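# Four arms sort stickered items into matching-color containers

## Task

Place every item inside the container whose color is the same as the color of that item's sticker.

## Robot and tools

Setup: four identical i2rt Big YAM arms named arm1, arm2, arm3 and arm4. Each has six revolute joints, a two-finger gripper and a wrist camera. With joints 1 and 6 at zero and the hand level and pointing ahead, the wrist camera rides on top of the hand and looks toward the fingertips. Four fixed room cameras exist as well: cam_room_a1, cam_room_a2, cam_room_b1, cam_room_b2. The hand can reach roughly 1.0 m out from the joint1 axis.

Frames: every pose lives in one shared scene frame, in metres, origin on the floor, +z up. Quaternions are ordered w, x, y, z. Calibrated foot (base_link) poses, each foot facing its own +x: arm1 (-0.644, +1.377, +0.914) quat (+0.682, +0.007, +0.004, +0.731); arm2 (-0.655, -0.555, +0.928) quat (+0.747, +0.002, +0.000, -0.665); arm3 (+0.651, -1.332, +0.868) quat (+0.663, -0.004, -0.006, -0.748); arm4 (+0.648, +0.477, +0.879) quat (+0.687, +0.001, +0.003, +0.727). The "hand" point sits between the finger pads, about 1 cm short of the tips. Fingers extend along the hand's +z axis and open and close along its y axis. The printed hand pose can be off, more so when the arm reaches far.

move: optional keys arm1..arm4 plus cameras. Each arm's entry is a separate object; an arm left out receives nothing new and keeps pursuing its previous command. Inside an arm's object:
- "joints": a dictionary of absolute targets keyed by joint name. joint1_rad -2.879..2.879 (spin about the foot, positive counter-clockwise seen from above, 0 unfolds along the foot's facing); joint2_rad 0..3.141 (shoulder, 0 = upper arm pointing back, positive lifts it up then forward); joint3_rad 0..3.019 (elbow, 0 = folded, positive opens); joint4_rad -1.692..1.57 (hand pitch, positive tilts fingers up); joint5_rad -1.57..1.57 (hand yaw, positive toward the arm's right); joint6_rad -2.094..2.094 (hand roll, positive clockwise viewed from behind); gripper_m 0..0.093 metres of fingertip gap. Done tolerances: ±0.045, ±0.14, ±0.09, ±0.055, ±0.03, ±0.035 rad, gripper ±0.003 m.
- "target": seven numbers [x, y, z, qw, qx, qy, qz], an absolute hand pose in the scene frame (metres), reached by a straight-line path starting from the current hand_target. When target is given, joints may hold only gripper_m.
- "speed": top path speed in m/s, 0.002..0.5, default 0.25; allowed only together with target. Rotation is capped at twice that value in rad/s.
All motions in one call begin at once; all hand paths finish together, paced by the slowest. A path lasts 0.5 to 10 s and a call at most 15 s. Each control step clips the path pose to 100 mm and 20 degrees from the measured hand pose, then solves damped IK, favouring position. Hands lag, drift and can overshoot the speed near full stretch, and often settle a centimetre or more away. Paths ignore obstacles and other arms; joints may swing wide between postures. Unknown keys make a call invalid; out-of-range values get it refused, and a refusal (or a stop during a call) cancels later move, wait and finished_scene calls in that same reply.

cameras (move and wait): list of camera names; omitted, null or ["all"] gives every camera, [] gives none.

Results: per arm, joint_positions, Joint velocities (rad/s, gripper m/s, or "within noise"), joint torques (N m, positive toward larger joint values, offset and noisy; joints 3 and 4 wrap at ±28), hand, hand_target (pose at the currently held joint targets), joint_status, hand_status and on_its_own (uncommanded behaviour; "held at" is a target, not a reading). A "move" line gives each moved arm "done" or its worst status. "pictures" names the image order. Arms under "as last shown" were not commanded and repeat older values. Status words: off_target (stopped short, maybe still pushing); time_out (joints keep a nearby target and push on; send the reported position to relieve); not_followed, "joint command not followed" or "pose unreachable" (a self/arm-collision check withheld targets; the arm may keep trying them). A bare move or wait also shows the scene number.

Gripper: closed on nothing reads 0.000-0.003. Gripping a hard part reads up to 0.005 below its width (some read up to 0.002 wider). Full force (about 50-64 N per pad) arrives about 0.005 below the touch reading; soft or round items need more depth and soft ones get crushed. Release by commanding well above the reading.

wait: seconds 0..10, plus cameras; commands nothing new. zoom_image: camera plus region [x0, y0, x1, y1] in pixels, top-left origin, at most 504x504, only for cameras in the latest images. read_manual: section "licences". finished_scene: scene number 1..3; irreversible, the result must hold without the robots.

Cautions: the simulation keeps running while you compose replies, holding the last command. Never push items off the work area or onto the floor. Avoid hard contact between arms, including one gripper closing on another arm's fingers; the clearance check can be late and lets hands, grippers and cameras collide. Avoid drops, releasing moving items, slams and hard shoves; the arm keeps pushing after contact. Holding loads, long stretches or pushing at unreachable poses heats motors: a MOTOR HOT line appears at 85 °C, and at 100 °C an OVER-TEMPERATURE FAULT drops the arm for 30-60 s, after which keys show limit_stop_at_motor_heat and need resending. Loose items may get nudged occasionally.

Each tool is called after "Call:" by a JSON object that holds its "name" and its "arguments".

## Session

Call:
{"name": "move", "arguments": {}}

Scene clock: 0.00 s.
Joint torques (N m): no reading
Motor temperatures (°C): arm1=[22 24 25 23 21 21 21] | arm2=[24 24 24 22 22 20 23] | arm3=[24 24 23 24 24 23 23] | arm4=[23 21 22 22 25 21 24]
Heat: arm1: hottest joint3_rad 25 °C; arm2: hottest joint1_rad 24 °C; arm3: hottest joint1_rad 24 °C; arm4: hottest joint5_rad 25 °C.
Joint velocities: within noise
arm1.joint_positions: joint1_rad=-0.126 joint2_rad=+0.534 joint3_rad=+1.403 joint4_rad=-1.611 joint5_rad=-0.026 joint6_rad=-0.127 gripper_m=+0.09396
arm1.joint_status: not commanded
arm1.hand: x=-0.6307 y=+1.5344 z=+1.4214 quat_wxyz=(-0.298, +0.671, -0.622, -0.272) (m; scene frame)
arm1.hand_target: x=-0.6306 y=+1.5327 z=+1.4326 quat_wxyz=(-0.308, +0.666, -0.618, -0.280) (m; scene frame)
arm1.hand_status: not commanded
arm2.joint_positions: joint1_rad=-0.045 joint2_rad=+0.390 joint3_rad=+1.428 joint4_rad=-1.186 joint5_rad=+0.166 joint6_rad=-0.774 gripper_m=+0.09396
arm2.joint_status: not commanded
arm2.hand: x=-0.6756 y=-0.6916 z=+1.5578 quat_wxyz=(-0.217, -0.319, -0.688, +0.615) (m; scene frame)
arm2.hand_target: x=-0.6760 y=-0.6854 z=+1.5652 quat_wxyz=(-0.221, -0.317, -0.681, +0.622) (m; scene frame)
arm2.hand_status: not commanded
arm3.joint_positions: joint1_rad=+0.075 joint2_rad=+0.276 joint3_rad=+1.523 joint4_rad=-1.599 joint5_rad=-0.185 joint6_rad=-0.597 gripper_m=+0.09396
arm3.joint_status: not commanded
arm3.hand: x=+0.6803 y=-1.3506 z=+1.4452 quat_wxyz=(-0.326, -0.350, -0.735, +0.481) (m; scene frame)
arm3.hand_target: x=+0.6804 y=-1.3484 z=+1.4507 quat_wxyz=(-0.328, -0.347, -0.731, +0.487) (m; scene frame)
arm3.hand_status: not commanded
arm4.joint_positions: joint1_rad=+0.109 joint2_rad=+0.555 joint3_rad=+1.556 joint4_rad=-1.251 joint5_rad=+0.178 joint6_rad=-0.775 gripper_m=+0.09396
arm4.joint_status: not commanded
arm4.hand: x=+0.6522 y=+0.6599 z=+1.5276 quat_wxyz=(-0.572, +0.731, -0.297, -0.221) (m; scene frame)
arm4.hand_target: x=+0.6531 y=+0.6547 z=+1.5360 quat_wxyz=(-0.580, +0.725, -0.296, -0.226) (m; scene frame)
arm4.hand_status: not commanded
pictures: arm1_cam_wrist, arm2_cam_wrist, arm3_cam_wrist, arm4_cam_wrist, cam_room_a1, cam_room_a2, cam_room_b1, cam_room_b2
Images, in order (width x height): arm1_cam_wrist 672x504, arm2_cam_wrist 672x504, arm3_cam_wrist 672x504, arm4_cam_wrist 672x504, cam_room_a1 672x504, cam_room_a2 672x504, cam_room_b1 672x504, cam_room_b2 672x504.

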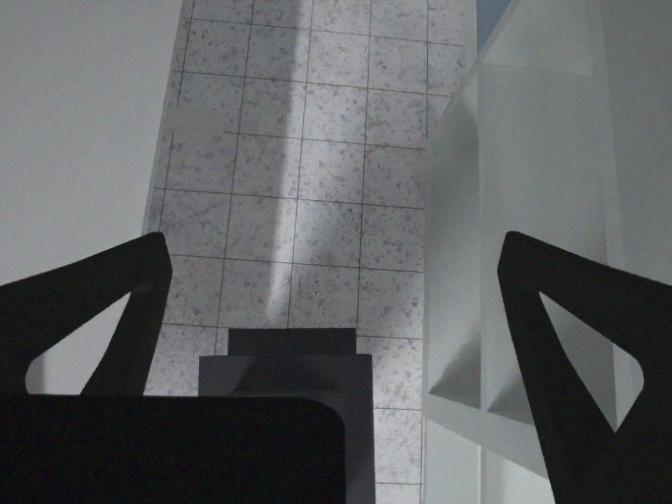

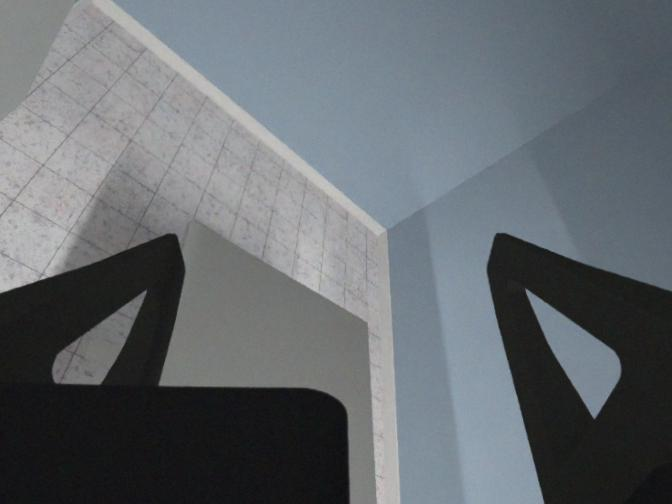

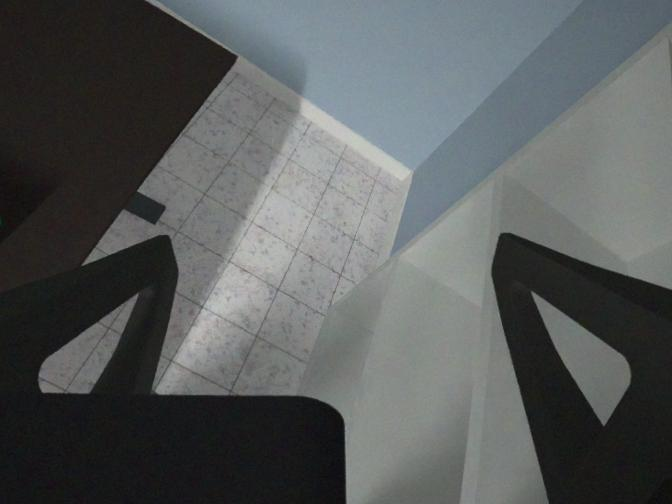

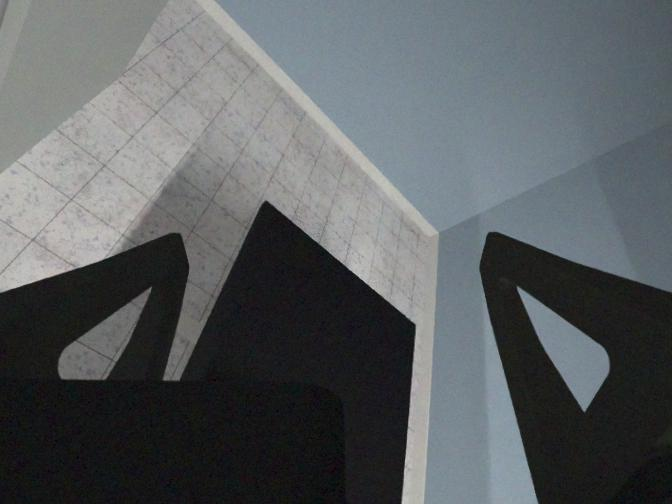

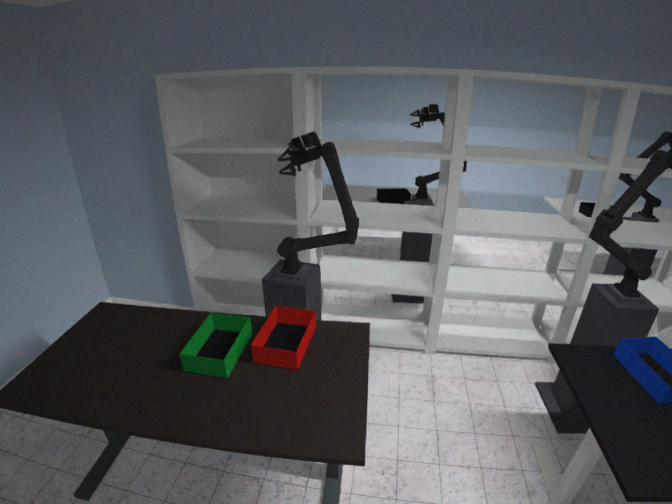

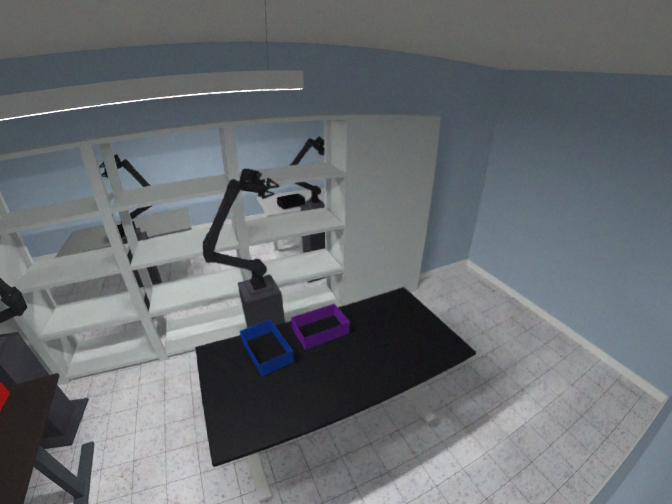

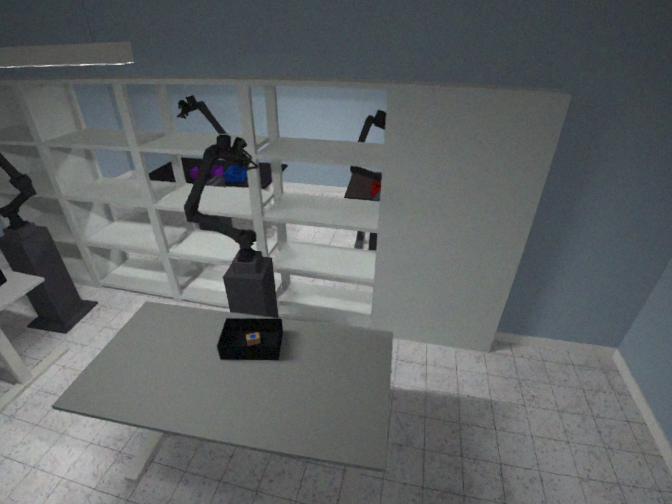

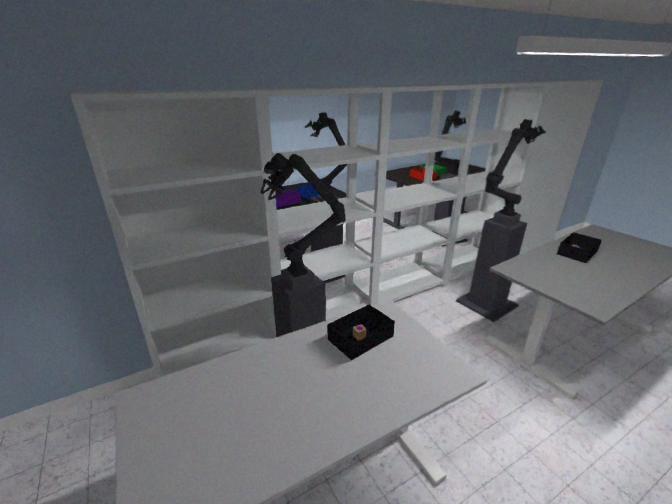

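Call:
{"name": "zoom_image", "arguments": {"camera": "cam_room_a1", "region": [150, 60, 654, 438]}}

Call:
{"name": "zoom_image", "arguments": {"camera": "cam_room_b2", "region": [60, 60, 564, 438]}}

Call:
{"name": "zoom_image", "arguments": {"camera": "cam_room_b1", "region": [0, 60, 504, 438]}}

Call:
{"name": "zoom_image", "arguments": {"camera": "cam_room_a2", "region": [0, 100, 504, 478]}}

Scaled by 1.000.

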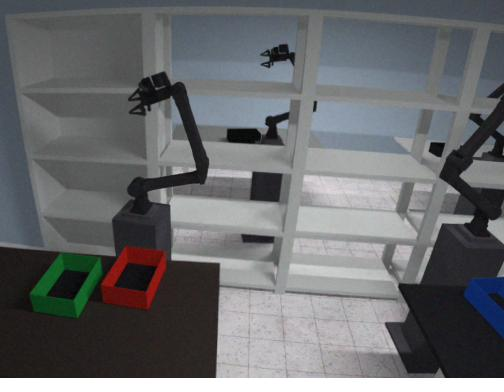

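Scaled by 1.000.

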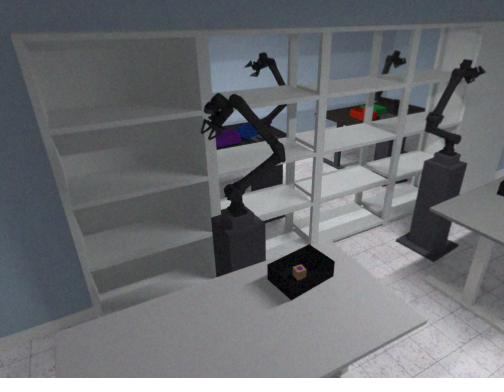

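Scaled by 1.000.

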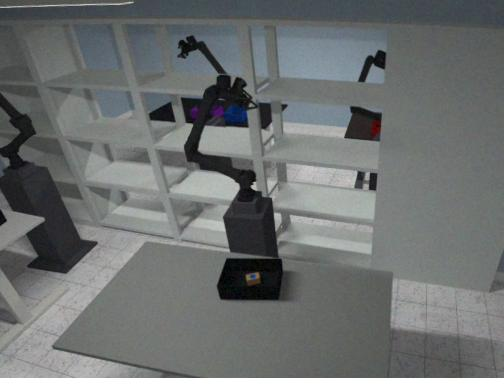

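Scaled by 1.000.

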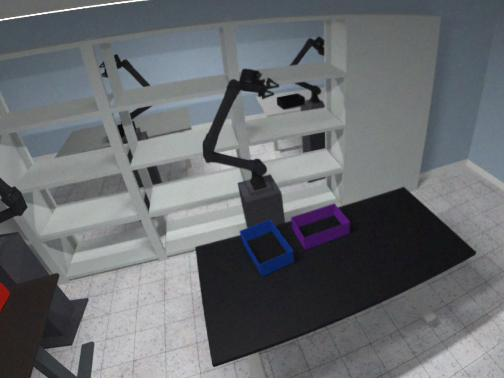

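Call:
{"name": "zoom_image", "arguments": {"camera": "cam_room_b1", "region": [200, 300, 300, 375]}}

Call:
{"name": "zoom_image", "arguments": {"camera": "cam_room_b2", "region": [310, 300, 410, 375]}}

Call:
{"name": "zoom_image", "arguments": {"camera": "cam_room_a2", "region": [230, 290, 380, 400]}}

Call:
{"name": "zoom_image", "arguments": {"camera": "cam_room_a1", "region": [160, 290, 340, 400]}}

Call:
{"name": "zoom_image", "arguments": {"camera": "cam_room_b2", "region": [450, 180, 672, 346]}}

Scaled by 5.040.

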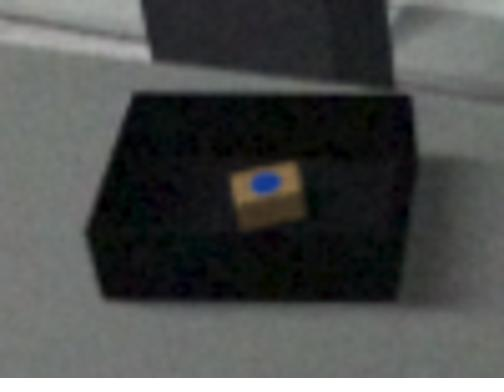

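Scaled by 5.040.

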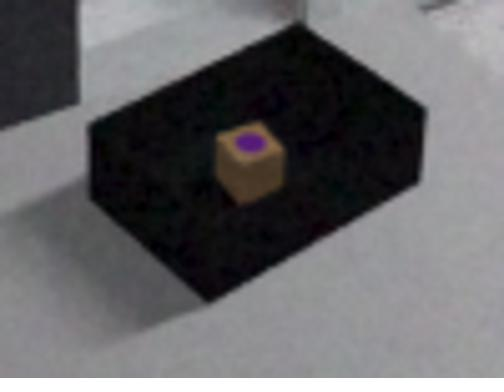

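Scaled by 3.360.

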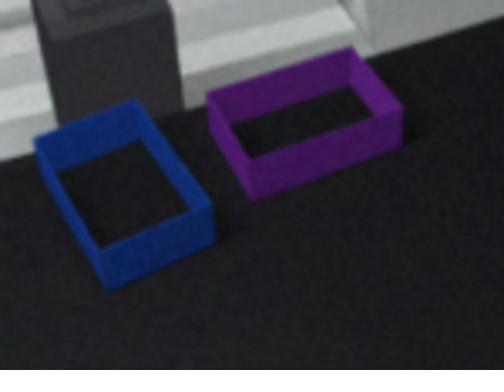

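Scaled by 2.800.

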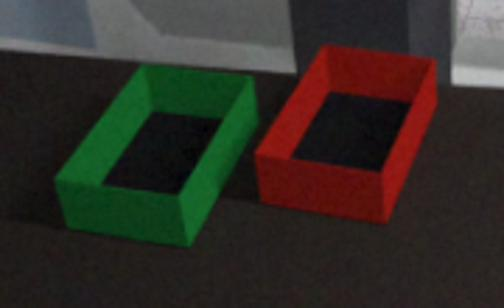

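Scaled by 2.270.

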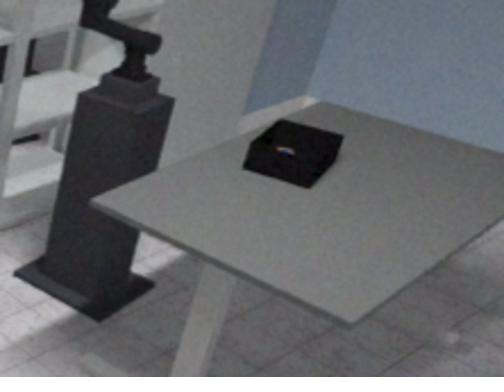

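Call:
{"name": "move", "arguments": {"arm1": {"joints": {"joint1_rad": 1.57, "joint2_rad": 1.484, "joint3_rad": 1.484, "joint4_rad": -1.57, "joint5_rad": 0, "joint6_rad": 0}}, "arm2": {"joints": {"joint1_rad": -1.57, "joint2_rad": 1.484, "joint3_rad": 1.484, "joint4_rad": -1.57, "joint5_rad": 0, "joint6_rad": 0}}, "arm3": {"joints": {"joint1_rad": 1.57, "joint2_rad": 1.484, "joint3_rad": 1.484, "joint4_rad": -1.57, "joint5_rad": 0, "joint6_rad": 0}}, "arm4": {"joints": {"joint1_rad": -1.57, "joint2_rad": 1.484, "joint3_rad": 1.484, "joint4_rad": -1.57, "joint5_rad": 0, "joint6_rad": 0}}}}

Scene clock: 83.87 s.
Joint torques (N m): arm1=[-1.73 -12.1 11.86 0.43 0.13 0.06] | arm2=[1.14 -13.86 11.55 0.21 0 0.19] | arm3=[1.03 -14.86 9.2 -0.31 0.05 0.03] | arm4=[1.26 -15.79 9.07 -0.32 0.07 0.15]
Motor temperatures (°C): arm1=[22 24 30 23 21 21 21] | arm2=[24 25 28 23 22 20 23] | arm3=[24 25 25 24 24 23 23] | arm4=[23 22 27 22 24 21 24]
Heat: arm1: hottest joint3_rad 30 °C; arm2: hottest joint3_rad 28 °C; arm3: hottest joint2_rad 25 °C; arm4: hottest joint3_rad 27 °C.
move: arm1 done; arm2 done; arm3 done; arm4 done
Joint velocities: within noise
arm1.joint_positions: joint1_rad=+1.573 joint2_rad=+1.508 joint3_rad=+1.468 joint4_rad=-1.567 joint5_rad=-0.002 joint6_rad=-0.006 gripper_m=+0.09398
arm1.joint_status: all done
arm1.hand: x=-1.0772 y=+1.3457 z=+1.1724 quat_wxyz=(-0.001, +0.999, +0.038, +0.011) (m; scene frame)
arm1.hand_target: x=-1.0774 y=+1.3473 z=+1.1886 quat_wxyz=(-0.001, +0.999, +0.034, -0.008) (m; scene frame)
arm1.hand_status: not commanded
arm2.joint_positions: joint1_rad=-1.577 joint2_rad=+1.475 joint3_rad=+1.478 joint4_rad=-1.558 joint5_rad=+0.000 joint6_rad=-0.013 gripper_m=+0.09396
arm2.joint_status: all done
arm2.hand: x=-1.0919 y=-0.6044 z=+1.1966 quat_wxyz=(+0.001, -0.998, -0.062, +0.007) (m; scene frame)
arm2.hand_target: x=-1.0914 y=-0.6072 z=+1.1950 quat_wxyz=(+0.002, -0.998, -0.059, -0.001) (m; scene frame)
arm2.hand_status: not commanded
arm3.joint_positions: joint1_rad=+1.571 joint2_rad=+1.494 joint3_rad=+1.475 joint4_rad=-1.565 joint5_rad=+0.000 joint6_rad=-0.008 gripper_m=+0.09398
arm3.joint_status: all done
arm3.hand: x=+1.0866 y=-1.3814 z=+1.1289 quat_wxyz=(+0.006, -0.056, -0.998, +0.006) (m; scene frame)
arm3.hand_target: x=+1.0861 y=-1.3816 z=+1.1365 quat_wxyz=(-0.001, -0.061, -0.998, +0.007) (m; scene frame)
arm3.hand_status: not commanded
arm4.joint_positions: joint1_rad=-1.575 joint2_rad=+1.500 joint3_rad=+1.475 joint4_rad=-1.560 joint5_rad=+0.000 joint6_rad=-0.012 gripper_m=+0.09397
arm4.joint_status: all done
arm4.hand: x=+1.0897 y=+0.5007 z=+1.1344 quat_wxyz=(+0.010, +0.032, -0.999, +0.002) (m; scene frame)
arm4.hand_target: x=+1.0873 y=+0.5030 z=+1.1449 quat_wxyz=(+0.002, +0.029, -1.000, +0.002) (m; scene frame)
arm4.hand_status: not commanded
pictures: arm1_cam_wrist, arm2_cam_wrist, arm3_cam_wrist, arm4_cam_wrist, cam_room_a1, cam_room_a2, cam_room_b1, cam_room_b2
Images, in order (width x height): arm1_cam_wrist 672x504, arm2_cam_wrist 672x504, arm3_cam_wrist 672x504, arm4_cam_wrist 672x504, cam_room_a1 672x504, cam_room_a2 672x504, cam_room_b1 672x504, cam_room_b2 672x504.

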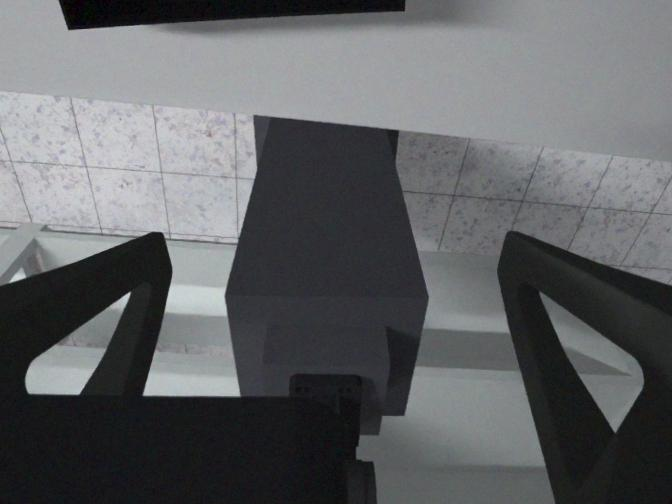

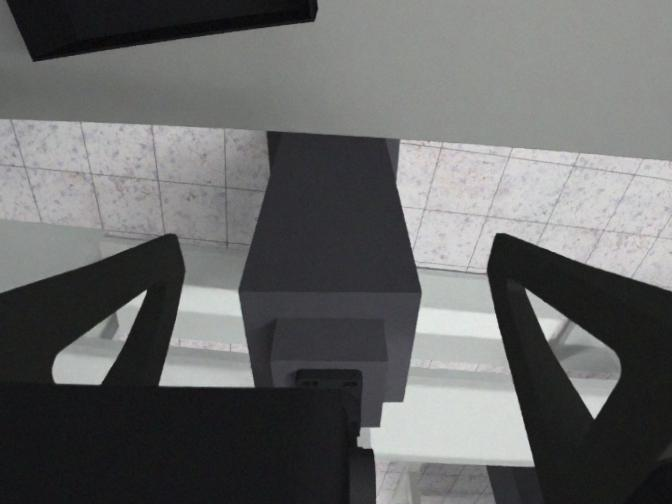

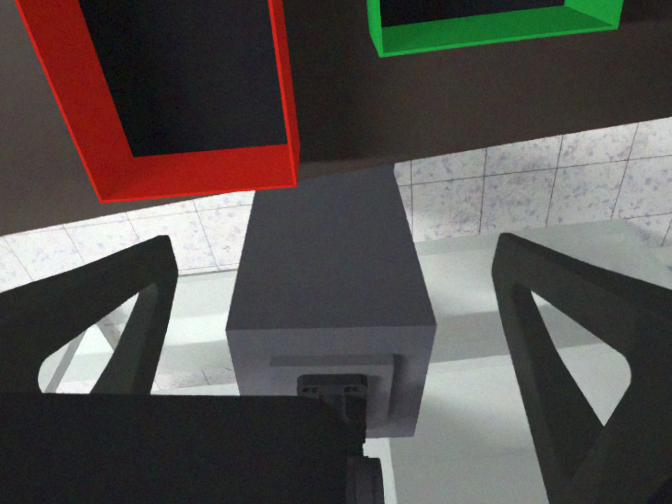

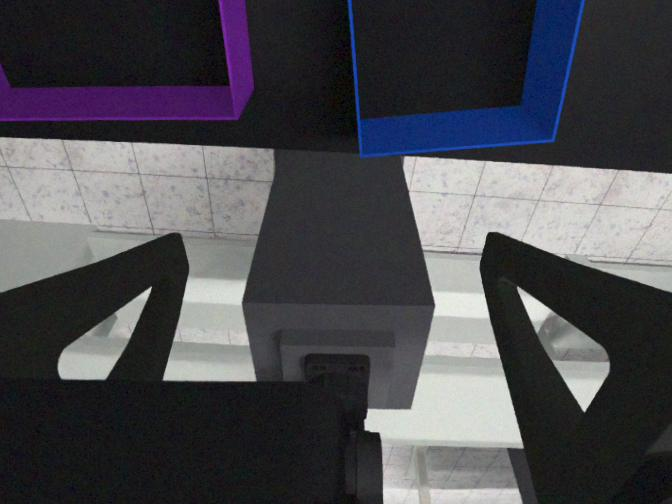

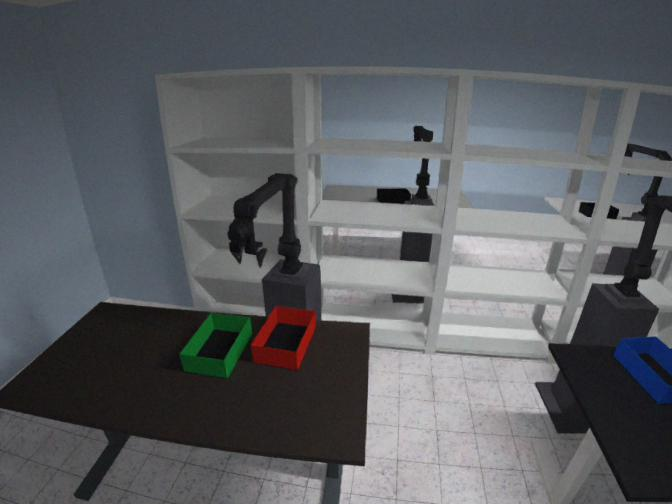

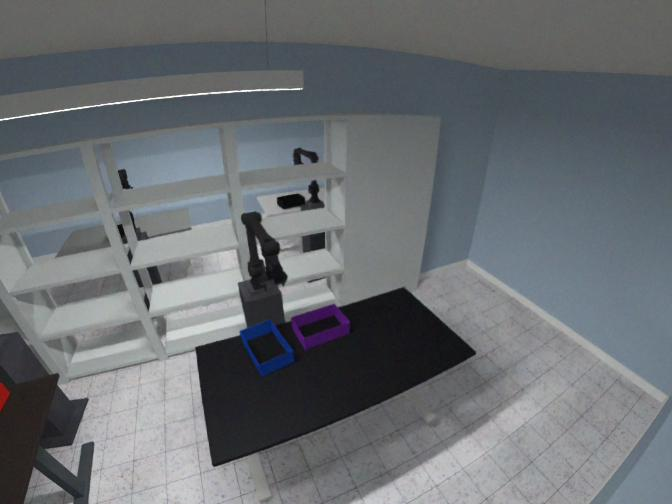

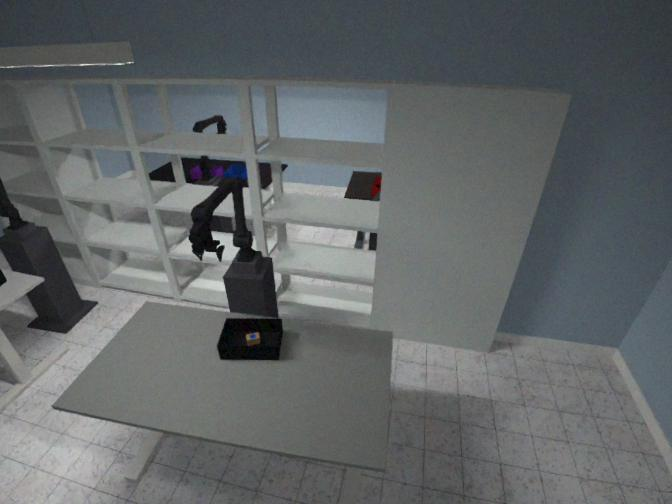

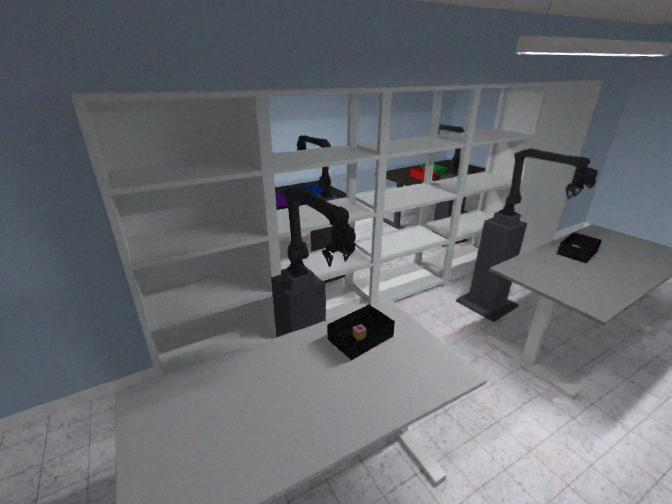

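Call:
{"name": "move", "arguments": {"arm1": {"joints": {"joint4_rad": -0.8}}, "arm2": {"joints": {"joint4_rad": -0.8}}, "arm3": {"joints": {"joint4_rad": -0.8}}, "arm4": {"joints": {"joint4_rad": -0.8}}, "cameras": ["arm1_cam_wrist", "arm2_cam_wrist", "arm3_cam_wrist", "arm4_cam_wrist"]}}

Scene clock: 96.10 s.
Joint torques (N m): arm1=[-2.14 -13.33 12.86 2.44 0.07 0.13] | arm2=[1.32 -15.15 12.86 2.91 -0.01 0.2] | arm3=[1.2 -16.56 10.26 1.96 0.04 0.03] | arm4=[1.14 -16.97 10.24 1.63 0.08 0.15]
Motor temperatures (°C): arm1=[22 25 31 23 21 21 21] | arm2=[24 25 29 22 22 20 23] | arm3=[24 26 26 24 24 23 23] | arm4=[23 23 28 22 24 21 24]
Heat: arm1: hottest joint3_rad 31 °C; arm2: hottest joint3_rad 29 °C; arm3: hottest joint2_rad 26 °C; arm4: hottest joint3_rad 28 °C.
move: arm1 done; arm2 done; arm3 done; arm4 done
Joint velocities: within noise
arm1.joint_positions: joint1_rad=+1.573 joint2_rad=+1.507 joint3_rad=+1.468 joint4_rad=-0.821 joint5_rad=-0.002 joint6_rad=-0.006 gripper_m=+0.09398
arm1.joint_status: all done
arm1.hand: x=-1.2448 y=+1.3335 z=+1.2349 quat_wxyz=(+0.011, +0.934, +0.037, -0.355) (m; scene frame)
arm1.hand_target: x=-1.2470 y=+1.3355 z=+1.2604 quat_wxyz=(+0.011, +0.923, +0.032, -0.383) (m; scene frame)
arm1.hand_status: not commanded
arm2.joint_positions: joint1_rad=-1.577 joint2_rad=+1.475 joint3_rad=+1.478 joint4_rad=-0.818 joint5_rad=+0.000 joint6_rad=-0.013 gripper_m=+0.09396
arm2.joint_status: all done
arm2.hand: x=-1.2558 y=-0.6229 z=+1.2630 quat_wxyz=(-0.017, -0.928, -0.058, +0.367) (m; scene frame)
arm2.hand_target: x=-1.2615 y=-0.6275 z=+1.2639 quat_wxyz=(-0.021, -0.925, -0.055, +0.374) (m; scene frame)
arm2.hand_status: not commanded
arm3.joint_positions: joint1_rad=+1.571 joint2_rad=+1.494 joint3_rad=+1.475 joint4_rad=-0.816 joint5_rad=+0.000 joint6_rad=-0.008 gripper_m=+0.09398
arm3.joint_status: all done
arm3.hand: x=+1.2537 y=-1.4008 z=+1.1928 quat_wxyz=(-0.360, -0.050, -0.931, +0.029) (m; scene frame)
arm3.hand_target: x=+1.2560 y=-1.4015 z=+1.2063 quat_wxyz=(-0.376, -0.054, -0.925, +0.029) (m; scene frame)
arm3.hand_status: not commanded
arm4.joint_positions: joint1_rad=-1.575 joint2_rad=+1.498 joint3_rad=+1.475 joint4_rad=-0.817 joint5_rad=+0.000 joint6_rad=-0.012 gripper_m=+0.09397
arm4.joint_status: all done
arm4.hand: x=+1.2566 y=+0.5096 z=+1.1969 quat_wxyz=(-0.355, +0.031, -0.935, -0.005) (m; scene frame)
arm4.hand_target: x=+1.2585 y=+0.5130 z=+1.2135 quat_wxyz=(-0.374, +0.027, -0.927, -0.009) (m; scene frame)
arm4.hand_status: not commanded
pictures: arm1_cam_wrist, arm2_cam_wrist, arm3_cam_wrist, arm4_cam_wrist
Images, in order (width x height): arm1_cam_wrist 672x504, arm2_cam_wrist 672x504, arm3_cam_wrist 672x504, arm4_cam_wrist 672x504.

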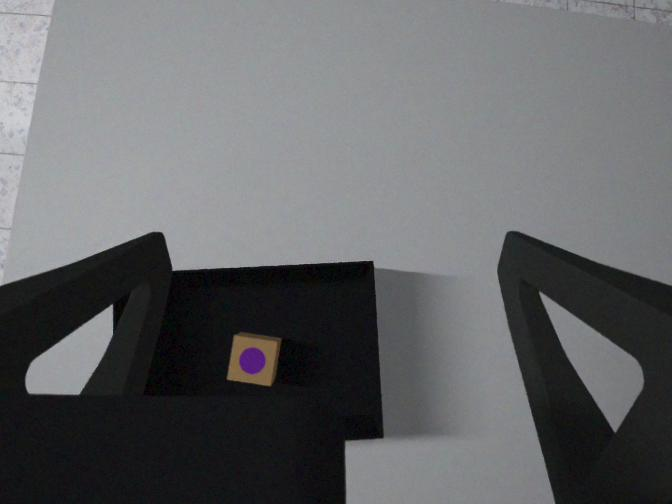

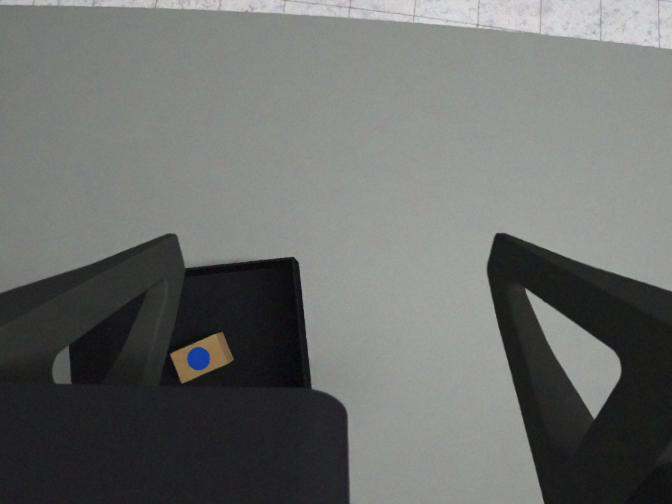

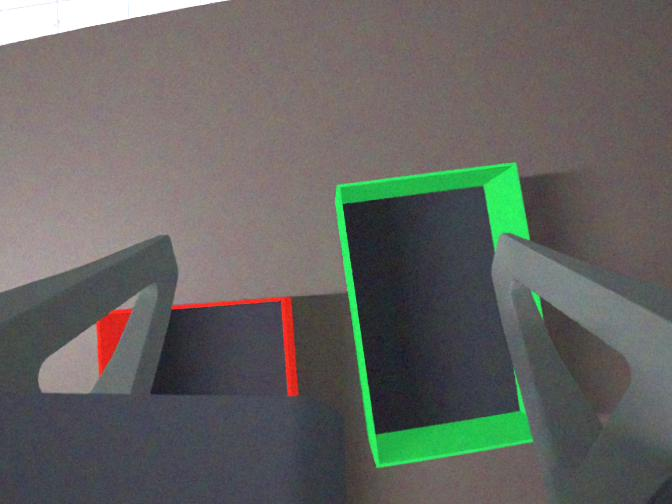

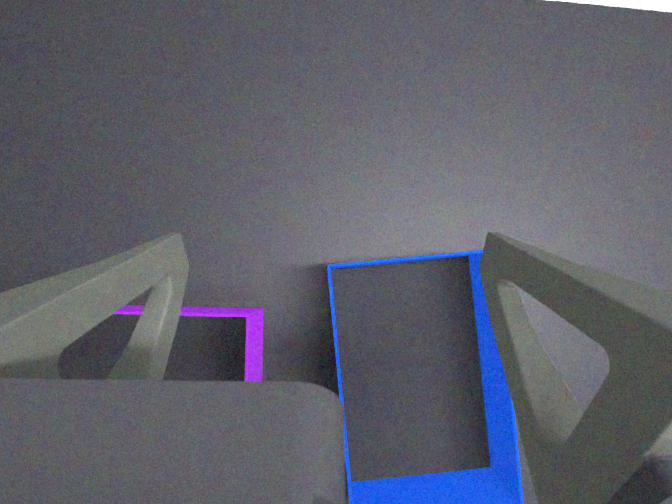

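Call:
{"name": "move", "arguments": {"arm1": {"joints": {"joint2_rad": 0.5, "joint3_rad": 1.2, "joint4_rad": -0.7}}, "arm2": {"joints": {"joint2_rad": 0.5, "joint3_rad": 1.2, "joint4_rad": -0.7}}, "arm3": {"joints": {"joint2_rad": 0.5, "joint3_rad": 1.2, "joint4_rad": -0.7}}, "arm4": {"joints": {"joint2_rad": 0.5, "joint3_rad": 1.2, "joint4_rad": -0.7}}, "cameras": ["arm2_cam_wrist"]}}

Call:
{"name": "move", "arguments": {"arm1": {"joints": {"joint1_rad": -2.25}}, "arm2": {"joints": {"joint1_rad": 2.12}}, "arm3": {"joints": {"joint1_rad": -1.99}}, "arm4": {"joints": {"joint1_rad": 0.905}}}}

Scene clock: 152.10 s.
Joint torques (N m): arm1=[-2.08 5.89 11.02 2.18 0.12 0.11] | arm2=[1.2 2.14 10.06 2.96 0 0.2] | arm3=[1.26 2.84 8.51 1.94 0.03 0.02] | arm4=[1.38 3.25 8.44 1.81 0.11 0.18]
Motor temperatures (°C): arm1=[22 26 35 24 21 21 21] | arm2=[24 26 32 23 22 20 23] | arm3=[24 27 29 24 24 23 23] | arm4=[23 24 31 22 24 21 24]
Heat: arm1: hottest joint3_rad 35 °C; arm2: hottest joint3_rad 32 °C; arm3: hottest joint3_rad 29 °C; arm4: hottest joint3_rad 31 °C.
move: arm1 done; arm2 done; arm3 done; arm4 done
Joint velocities: within noise
arm1.joint_positions: joint1_rad=+1.573 joint2_rad=+0.489 joint3_rad=+1.184 joint4_rad=-0.713 joint5_rad=-0.002 joint6_rad=-0.006 gripper_m=+0.09398
arm1.joint_status: all done
arm1.hand: x=-0.8924 y=+1.3575 z=+1.5262 quat_wxyz=(+0.022, +0.708, +0.029, -0.706) (m; scene frame)
arm1.hand_target: x=-0.8936 y=+1.3585 z=+1.5358 quat_wxyz=(+0.023, +0.701, +0.025, -0.712) (m; scene frame)
arm1.hand_status: not commanded
arm2.joint_positions: joint1_rad=-1.577 joint2_rad=+0.492 joint3_rad=+1.203 joint4_rad=-0.708 joint5_rad=+0.000 joint6_rad=-0.013 gripper_m=+0.09396
arm2.joint_status: all done
arm2.hand: x=-0.9104 y=-0.5852 z=+1.5465 quat_wxyz=(-0.034, -0.706, -0.045, +0.706) (m; scene frame)
arm2.hand_target: x=-0.9146 y=-0.5873 z=+1.5453 quat_wxyz=(-0.040, -0.707, -0.043, +0.705) (m; scene frame)
arm2.hand_status: not commanded
arm3.joint_positions: joint1_rad=+1.571 joint2_rad=+0.494 joint3_rad=+1.195 joint4_rad=-0.706 joint5_rad=+0.000 joint6_rad=-0.008 gripper_m=+0.09398
arm3.joint_status: all done
arm3.hand: x=+0.9069 y=-1.3548 z=+1.4830 quat_wxyz=(-0.704, -0.035, -0.707, +0.050) (m; scene frame)
arm3.hand_target: x=+0.9083 y=-1.3551 z=+1.4861 quat_wxyz=(-0.707, -0.038, -0.705, +0.048) (m; scene frame)
arm3.hand_status: not commanded
arm4.joint_positions: joint1_rad=-1.575 joint2_rad=+0.490 joint3_rad=+1.192 joint4_rad=-0.709 joint5_rad=+0.000 joint6_rad=-0.012 gripper_m=+0.09397
arm4.joint_status: all done
arm4.hand: x=+0.9077 y=+0.4923 z=+1.4916 quat_wxyz=(-0.703, +0.024, -0.711, -0.013) (m; scene frame)
arm4.hand_target: x=+0.9106 y=+0.4939 z=+1.4955 quat_wxyz=(-0.705, +0.021, -0.708, -0.019) (m; scene frame)
arm4.hand_status: not commanded
pictures: arm2_cam_wrist
Images, in order (width x height): arm2_cam_wrist 672x504.

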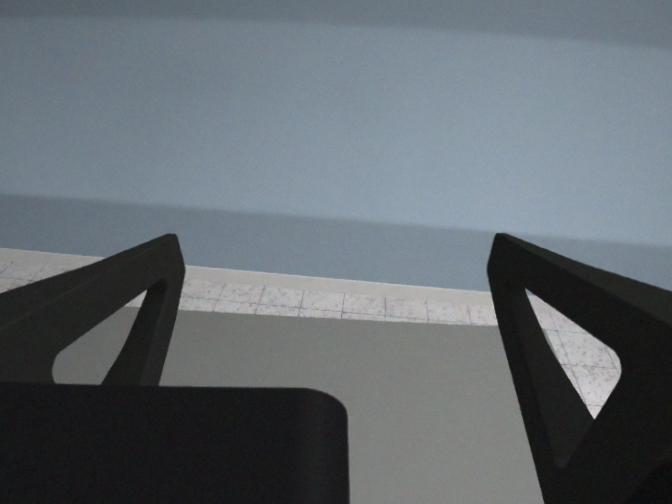

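Scene clock: 154.70 s.
Joint torques (N m): arm1=[-2.43 5.13 11.08 2.5 -0.04 0.11] | arm2=[1.14 2.26 9.99 2.91 0.05 0.2] | arm3=[0.5 2.73 8.58 1.96 -0.05 0.02] | arm4=[1.26 3.43 8.36 1.8 0.08 0.16]
Motor temperatures (°C): arm1=[22 26 35 24 21 21 21] | arm2=[24 26 32 23 22 20 23] | arm3=[24 26 29 24 24 23 23] | arm4=[23 23 31 22 24 21 24]
Heat: arm1: hottest joint3_rad 35 °C; arm2: hottest joint3_rad 32 °C; arm3: hottest joint3_rad 29 °C; arm4: hottest joint3_rad 31 °C.
move: arm1 done; arm2 done; arm3 done; arm4 done
Joint velocities: within noise
arm1.joint_positions: joint1_rad=-2.243 joint2_rad=+0.489 joint3_rad=+1.184 joint4_rad=-0.713 joint5_rad=+0.002 joint6_rad=-0.005 gripper_m=+0.09402
arm1.joint_status: all done
arm1.hand: x=-0.4213 y=+1.2282 z=+1.5184 quat_wxyz=(-0.663, -0.210, -0.687, +0.211) (m; scene frame)
arm1.hand_target: x=-0.4211 y=+1.2262 z=+1.5281 quat_wxyz=(-0.669, -0.212, -0.680, +0.213) (m; scene frame)
arm1.hand_status: not commanded
arm2.joint_positions: joint1_rad=+2.115 joint2_rad=+0.492 joint3_rad=+1.203 joint4_rad=-0.708 joint5_rad=-0.001 joint6_rad=-0.013 gripper_m=+0.09402
arm2.joint_status: all done
arm2.hand: x=-0.4542 y=-0.4005 z=+1.5480 quat_wxyz=(-0.672, +0.233, -0.665, -0.227) (m; scene frame)
arm2.hand_target: x=-0.4514 y=-0.3969 z=+1.5468 quat_wxyz=(-0.669, +0.230, -0.667, -0.232) (m; scene frame)
arm2.hand_status: not commanded
arm3.joint_positions: joint1_rad=-1.980 joint2_rad=+0.494 joint3_rad=+1.195 joint4_rad=-0.706 joint5_rad=+0.001 joint6_rad=-0.006 gripper_m=+0.09402
arm3.joint_status: all done
arm3.hand: x=+0.4273 y=-1.1920 z=+1.4802 quat_wxyz=(+0.182, -0.686, +0.188, +0.678) (m; scene frame)
arm3.hand_target: x=+0.4274 y=-1.1892 z=+1.4832 quat_wxyz=(+0.184, -0.683, +0.193, +0.680) (m; scene frame)
arm3.hand_status: not commanded
arm4.joint_positions: joint1_rad=+0.900 joint2_rad=+0.490 joint3_rad=+1.192 joint4_rad=-0.709 joint5_rad=+0.000 joint6_rad=-0.012 gripper_m=+0.09400
arm4.joint_status: all done
arm4.hand: x=+0.4408 y=+0.6281 z=+1.4934 quat_wxyz=(-0.215, +0.676, -0.212, -0.672) (m; scene frame)
arm4.hand_target: x=+0.4377 y=+0.6287 z=+1.4973 quat_wxyz=(-0.210, +0.673, -0.214, -0.676) (m; scene frame)
arm4.hand_status: not commanded
pictures: arm1_cam_wrist, arm2_cam_wrist, arm3_cam_wrist, arm4_cam_wrist, cam_room_a1, cam_room_a2, cam_room_b1, cam_room_b2
Images, in order (width x height): arm1_cam_wrist 672x504, arm2_cam_wrist 672x504, arm3_cam_wrist 672x504, arm4_cam_wrist 672x504, cam_room_a1 672x504, cam_room_a2 672x504, cam_room_b1 672x504, cam_room_b2 672x504.

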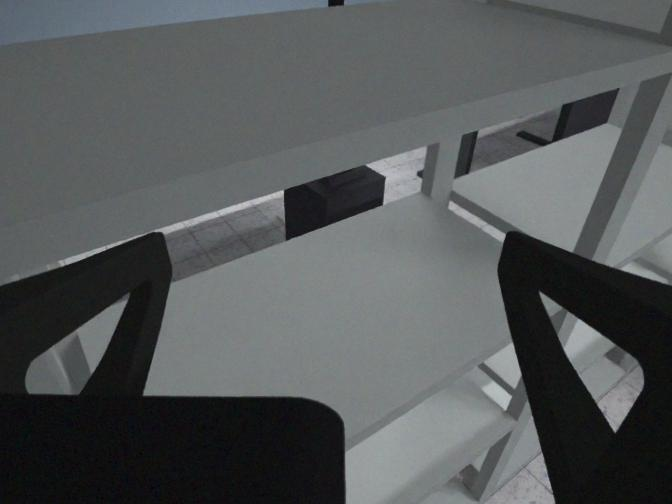

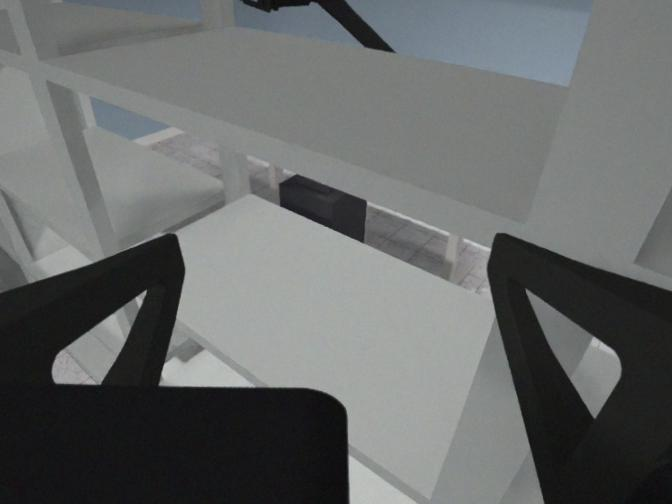

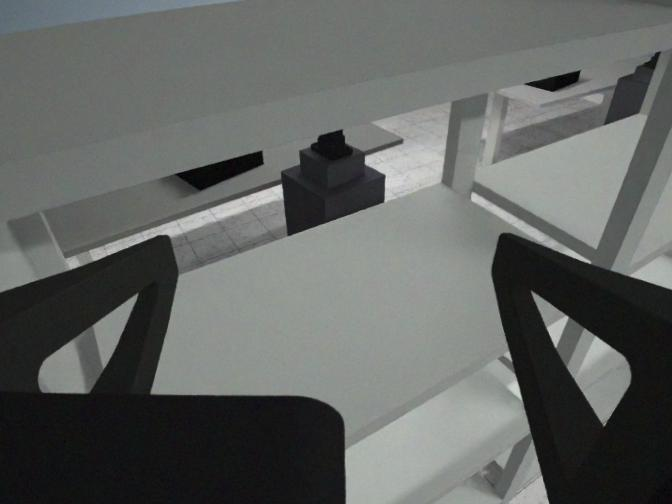

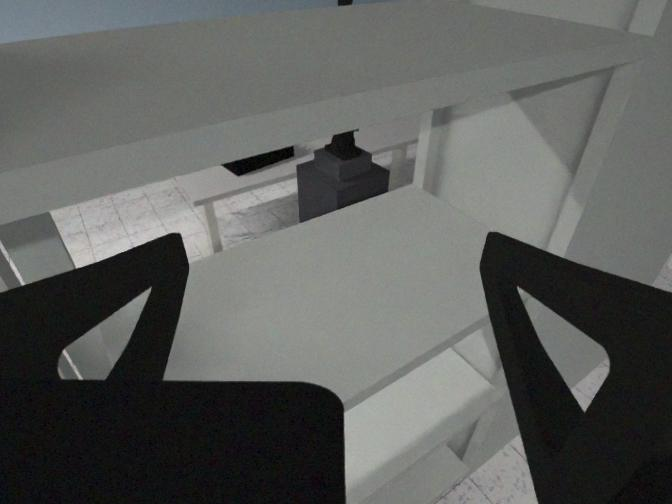

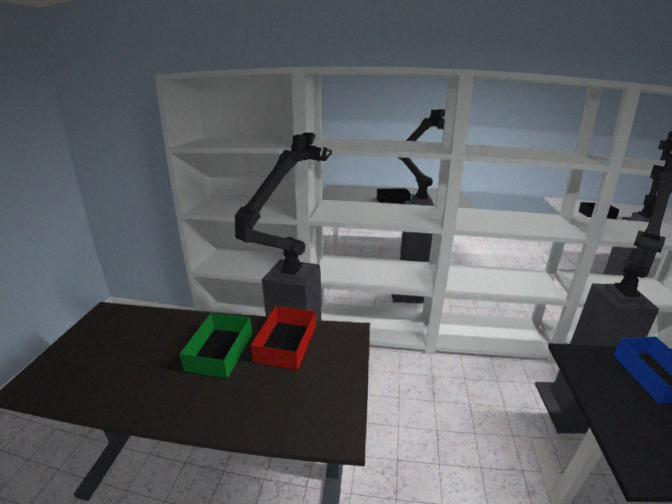

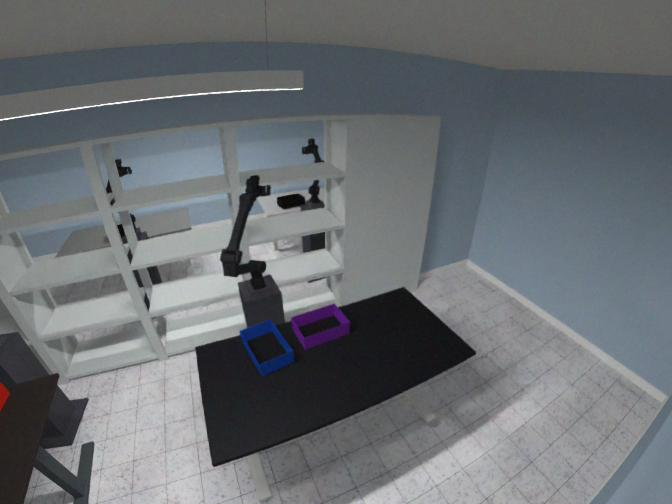

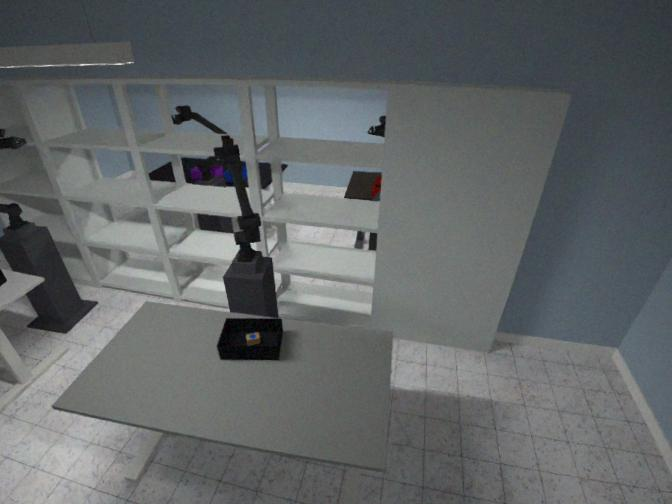

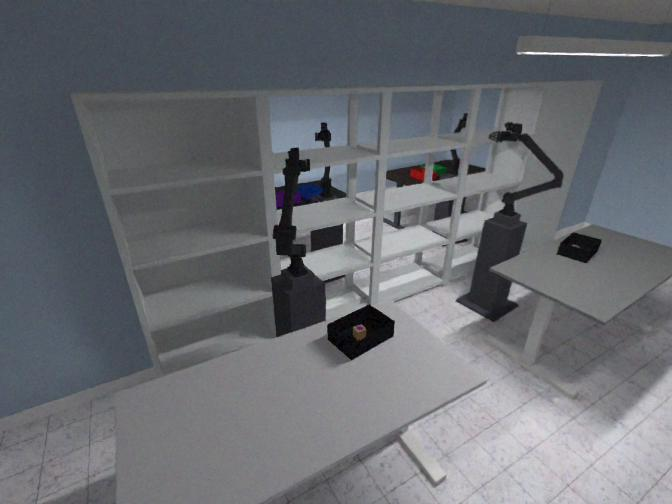

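Call:
{"name": "move", "arguments": {"arm1": {"joints": {"joint1_rad": 1.8, "joint2_rad": 1.424, "joint3_rad": 1.03, "joint4_rad": -0.827, "joint5_rad": 0, "joint6_rad": 0}}, "arm2": {"joints": {"joint1_rad": -1.2, "joint2_rad": 1.518, "joint3_rad": 1.093, "joint4_rad": -0.796, "joint5_rad": 0, "joint6_rad": 0}}, "cameras": ["arm1_cam_wrist", "arm2_cam_wrist", "cam_room_b1", "cam_room_b2"]}}

Scene clock: 235.30 s.
Joint torques (N m): arm1=[-2.14 -9.11 11 0.64 0.13 -0.04] | arm2=[1.61 -14.33 11.38 0.94 -0.17 0.18] | arm3=[0.56 2.67 8.64 1.96 -0.05 0.01] | arm4=[0.97 3.25 8.5 1.69 0.11 0.14]
Motor temperatures (°C): arm1=[22 25 33 24 23 21 21] | arm2=[24 25 31 23 22 20 23] | arm3=[24 25 29 24 24 23 23] | arm4=[23 22 30 22 24 21 24]
Heat: arm1: hottest joint3_rad 33 °C; arm2: hottest joint3_rad 31 °C; arm3: hottest joint3_rad 29 °C; arm4: hottest joint3_rad 30 °C.
move: arm1 done; arm2 done
Joint velocities: within noise
arm1.joint_positions: joint1_rad=+1.803 joint2_rad=+1.426 joint3_rad=+1.021 joint4_rad=-0.816 joint5_rad=-0.002 joint6_rad=+0.006 gripper_m=+0.09402
arm1.joint_status: all done
arm1.hand: x=-1.0902 y=+1.2380 z=+1.0543 quat_wxyz=(+0.025, +0.973, +0.145, -0.179) (m; scene frame)
arm1.hand_target: x=-1.0914 y=+1.2392 z=+1.0580 quat_wxyz=(+0.023, +0.973, +0.147, -0.179) (m; scene frame)
arm1.hand_status: not commanded
arm2.joint_positions: joint1_rad=-1.209 joint2_rad=+1.512 joint3_rad=+1.085 joint4_rad=-0.783 joint5_rad=+0.003 joint6_rad=-0.011 gripper_m=+0.09407
arm2.joint_status: all done
arm2.hand: x=-1.1012 y=-0.7861 z=+1.0510 quat_wxyz=(-0.039, -0.955, -0.239, +0.174) (m; scene frame)
arm2.hand_target: x=-1.0990 y=-0.7906 z=+1.0503 quat_wxyz=(-0.041, -0.956, -0.238, +0.168) (m; scene frame)
arm2.hand_status: not commanded
arm3, arm4: as last shown
pictures: arm1_cam_wrist, arm2_cam_wrist, cam_room_b1, cam_room_b2
Images, in order (width x height): arm1_cam_wrist 672x504, arm2_cam_wrist 672x504, cam_room_b1 672x504, cam_room_b2 672x504.

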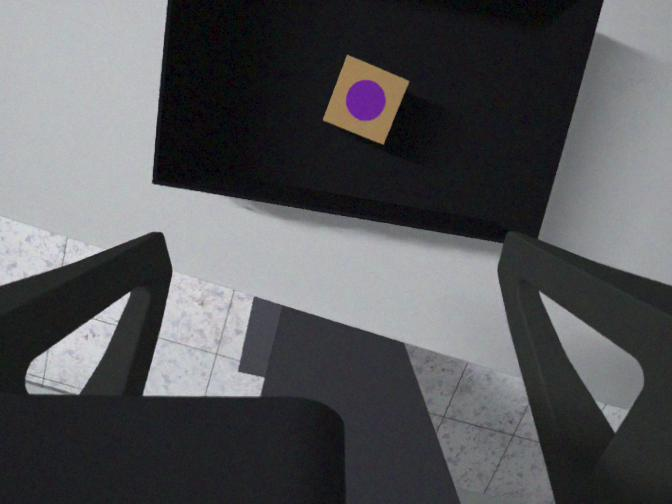

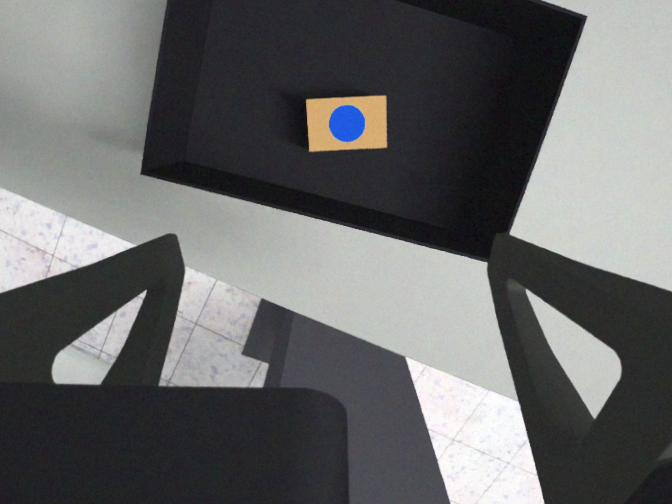

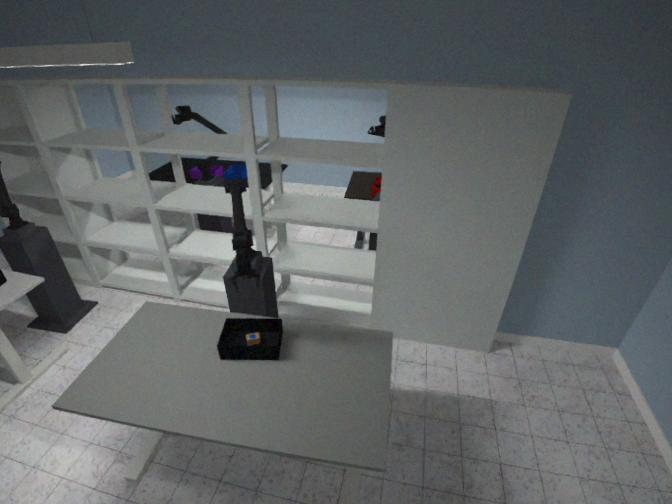

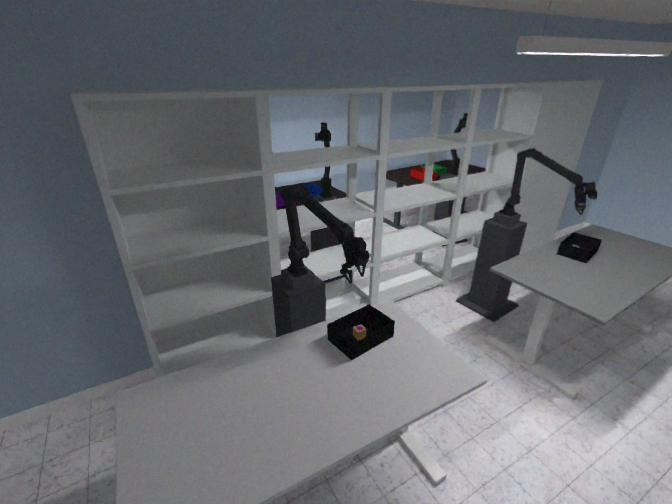

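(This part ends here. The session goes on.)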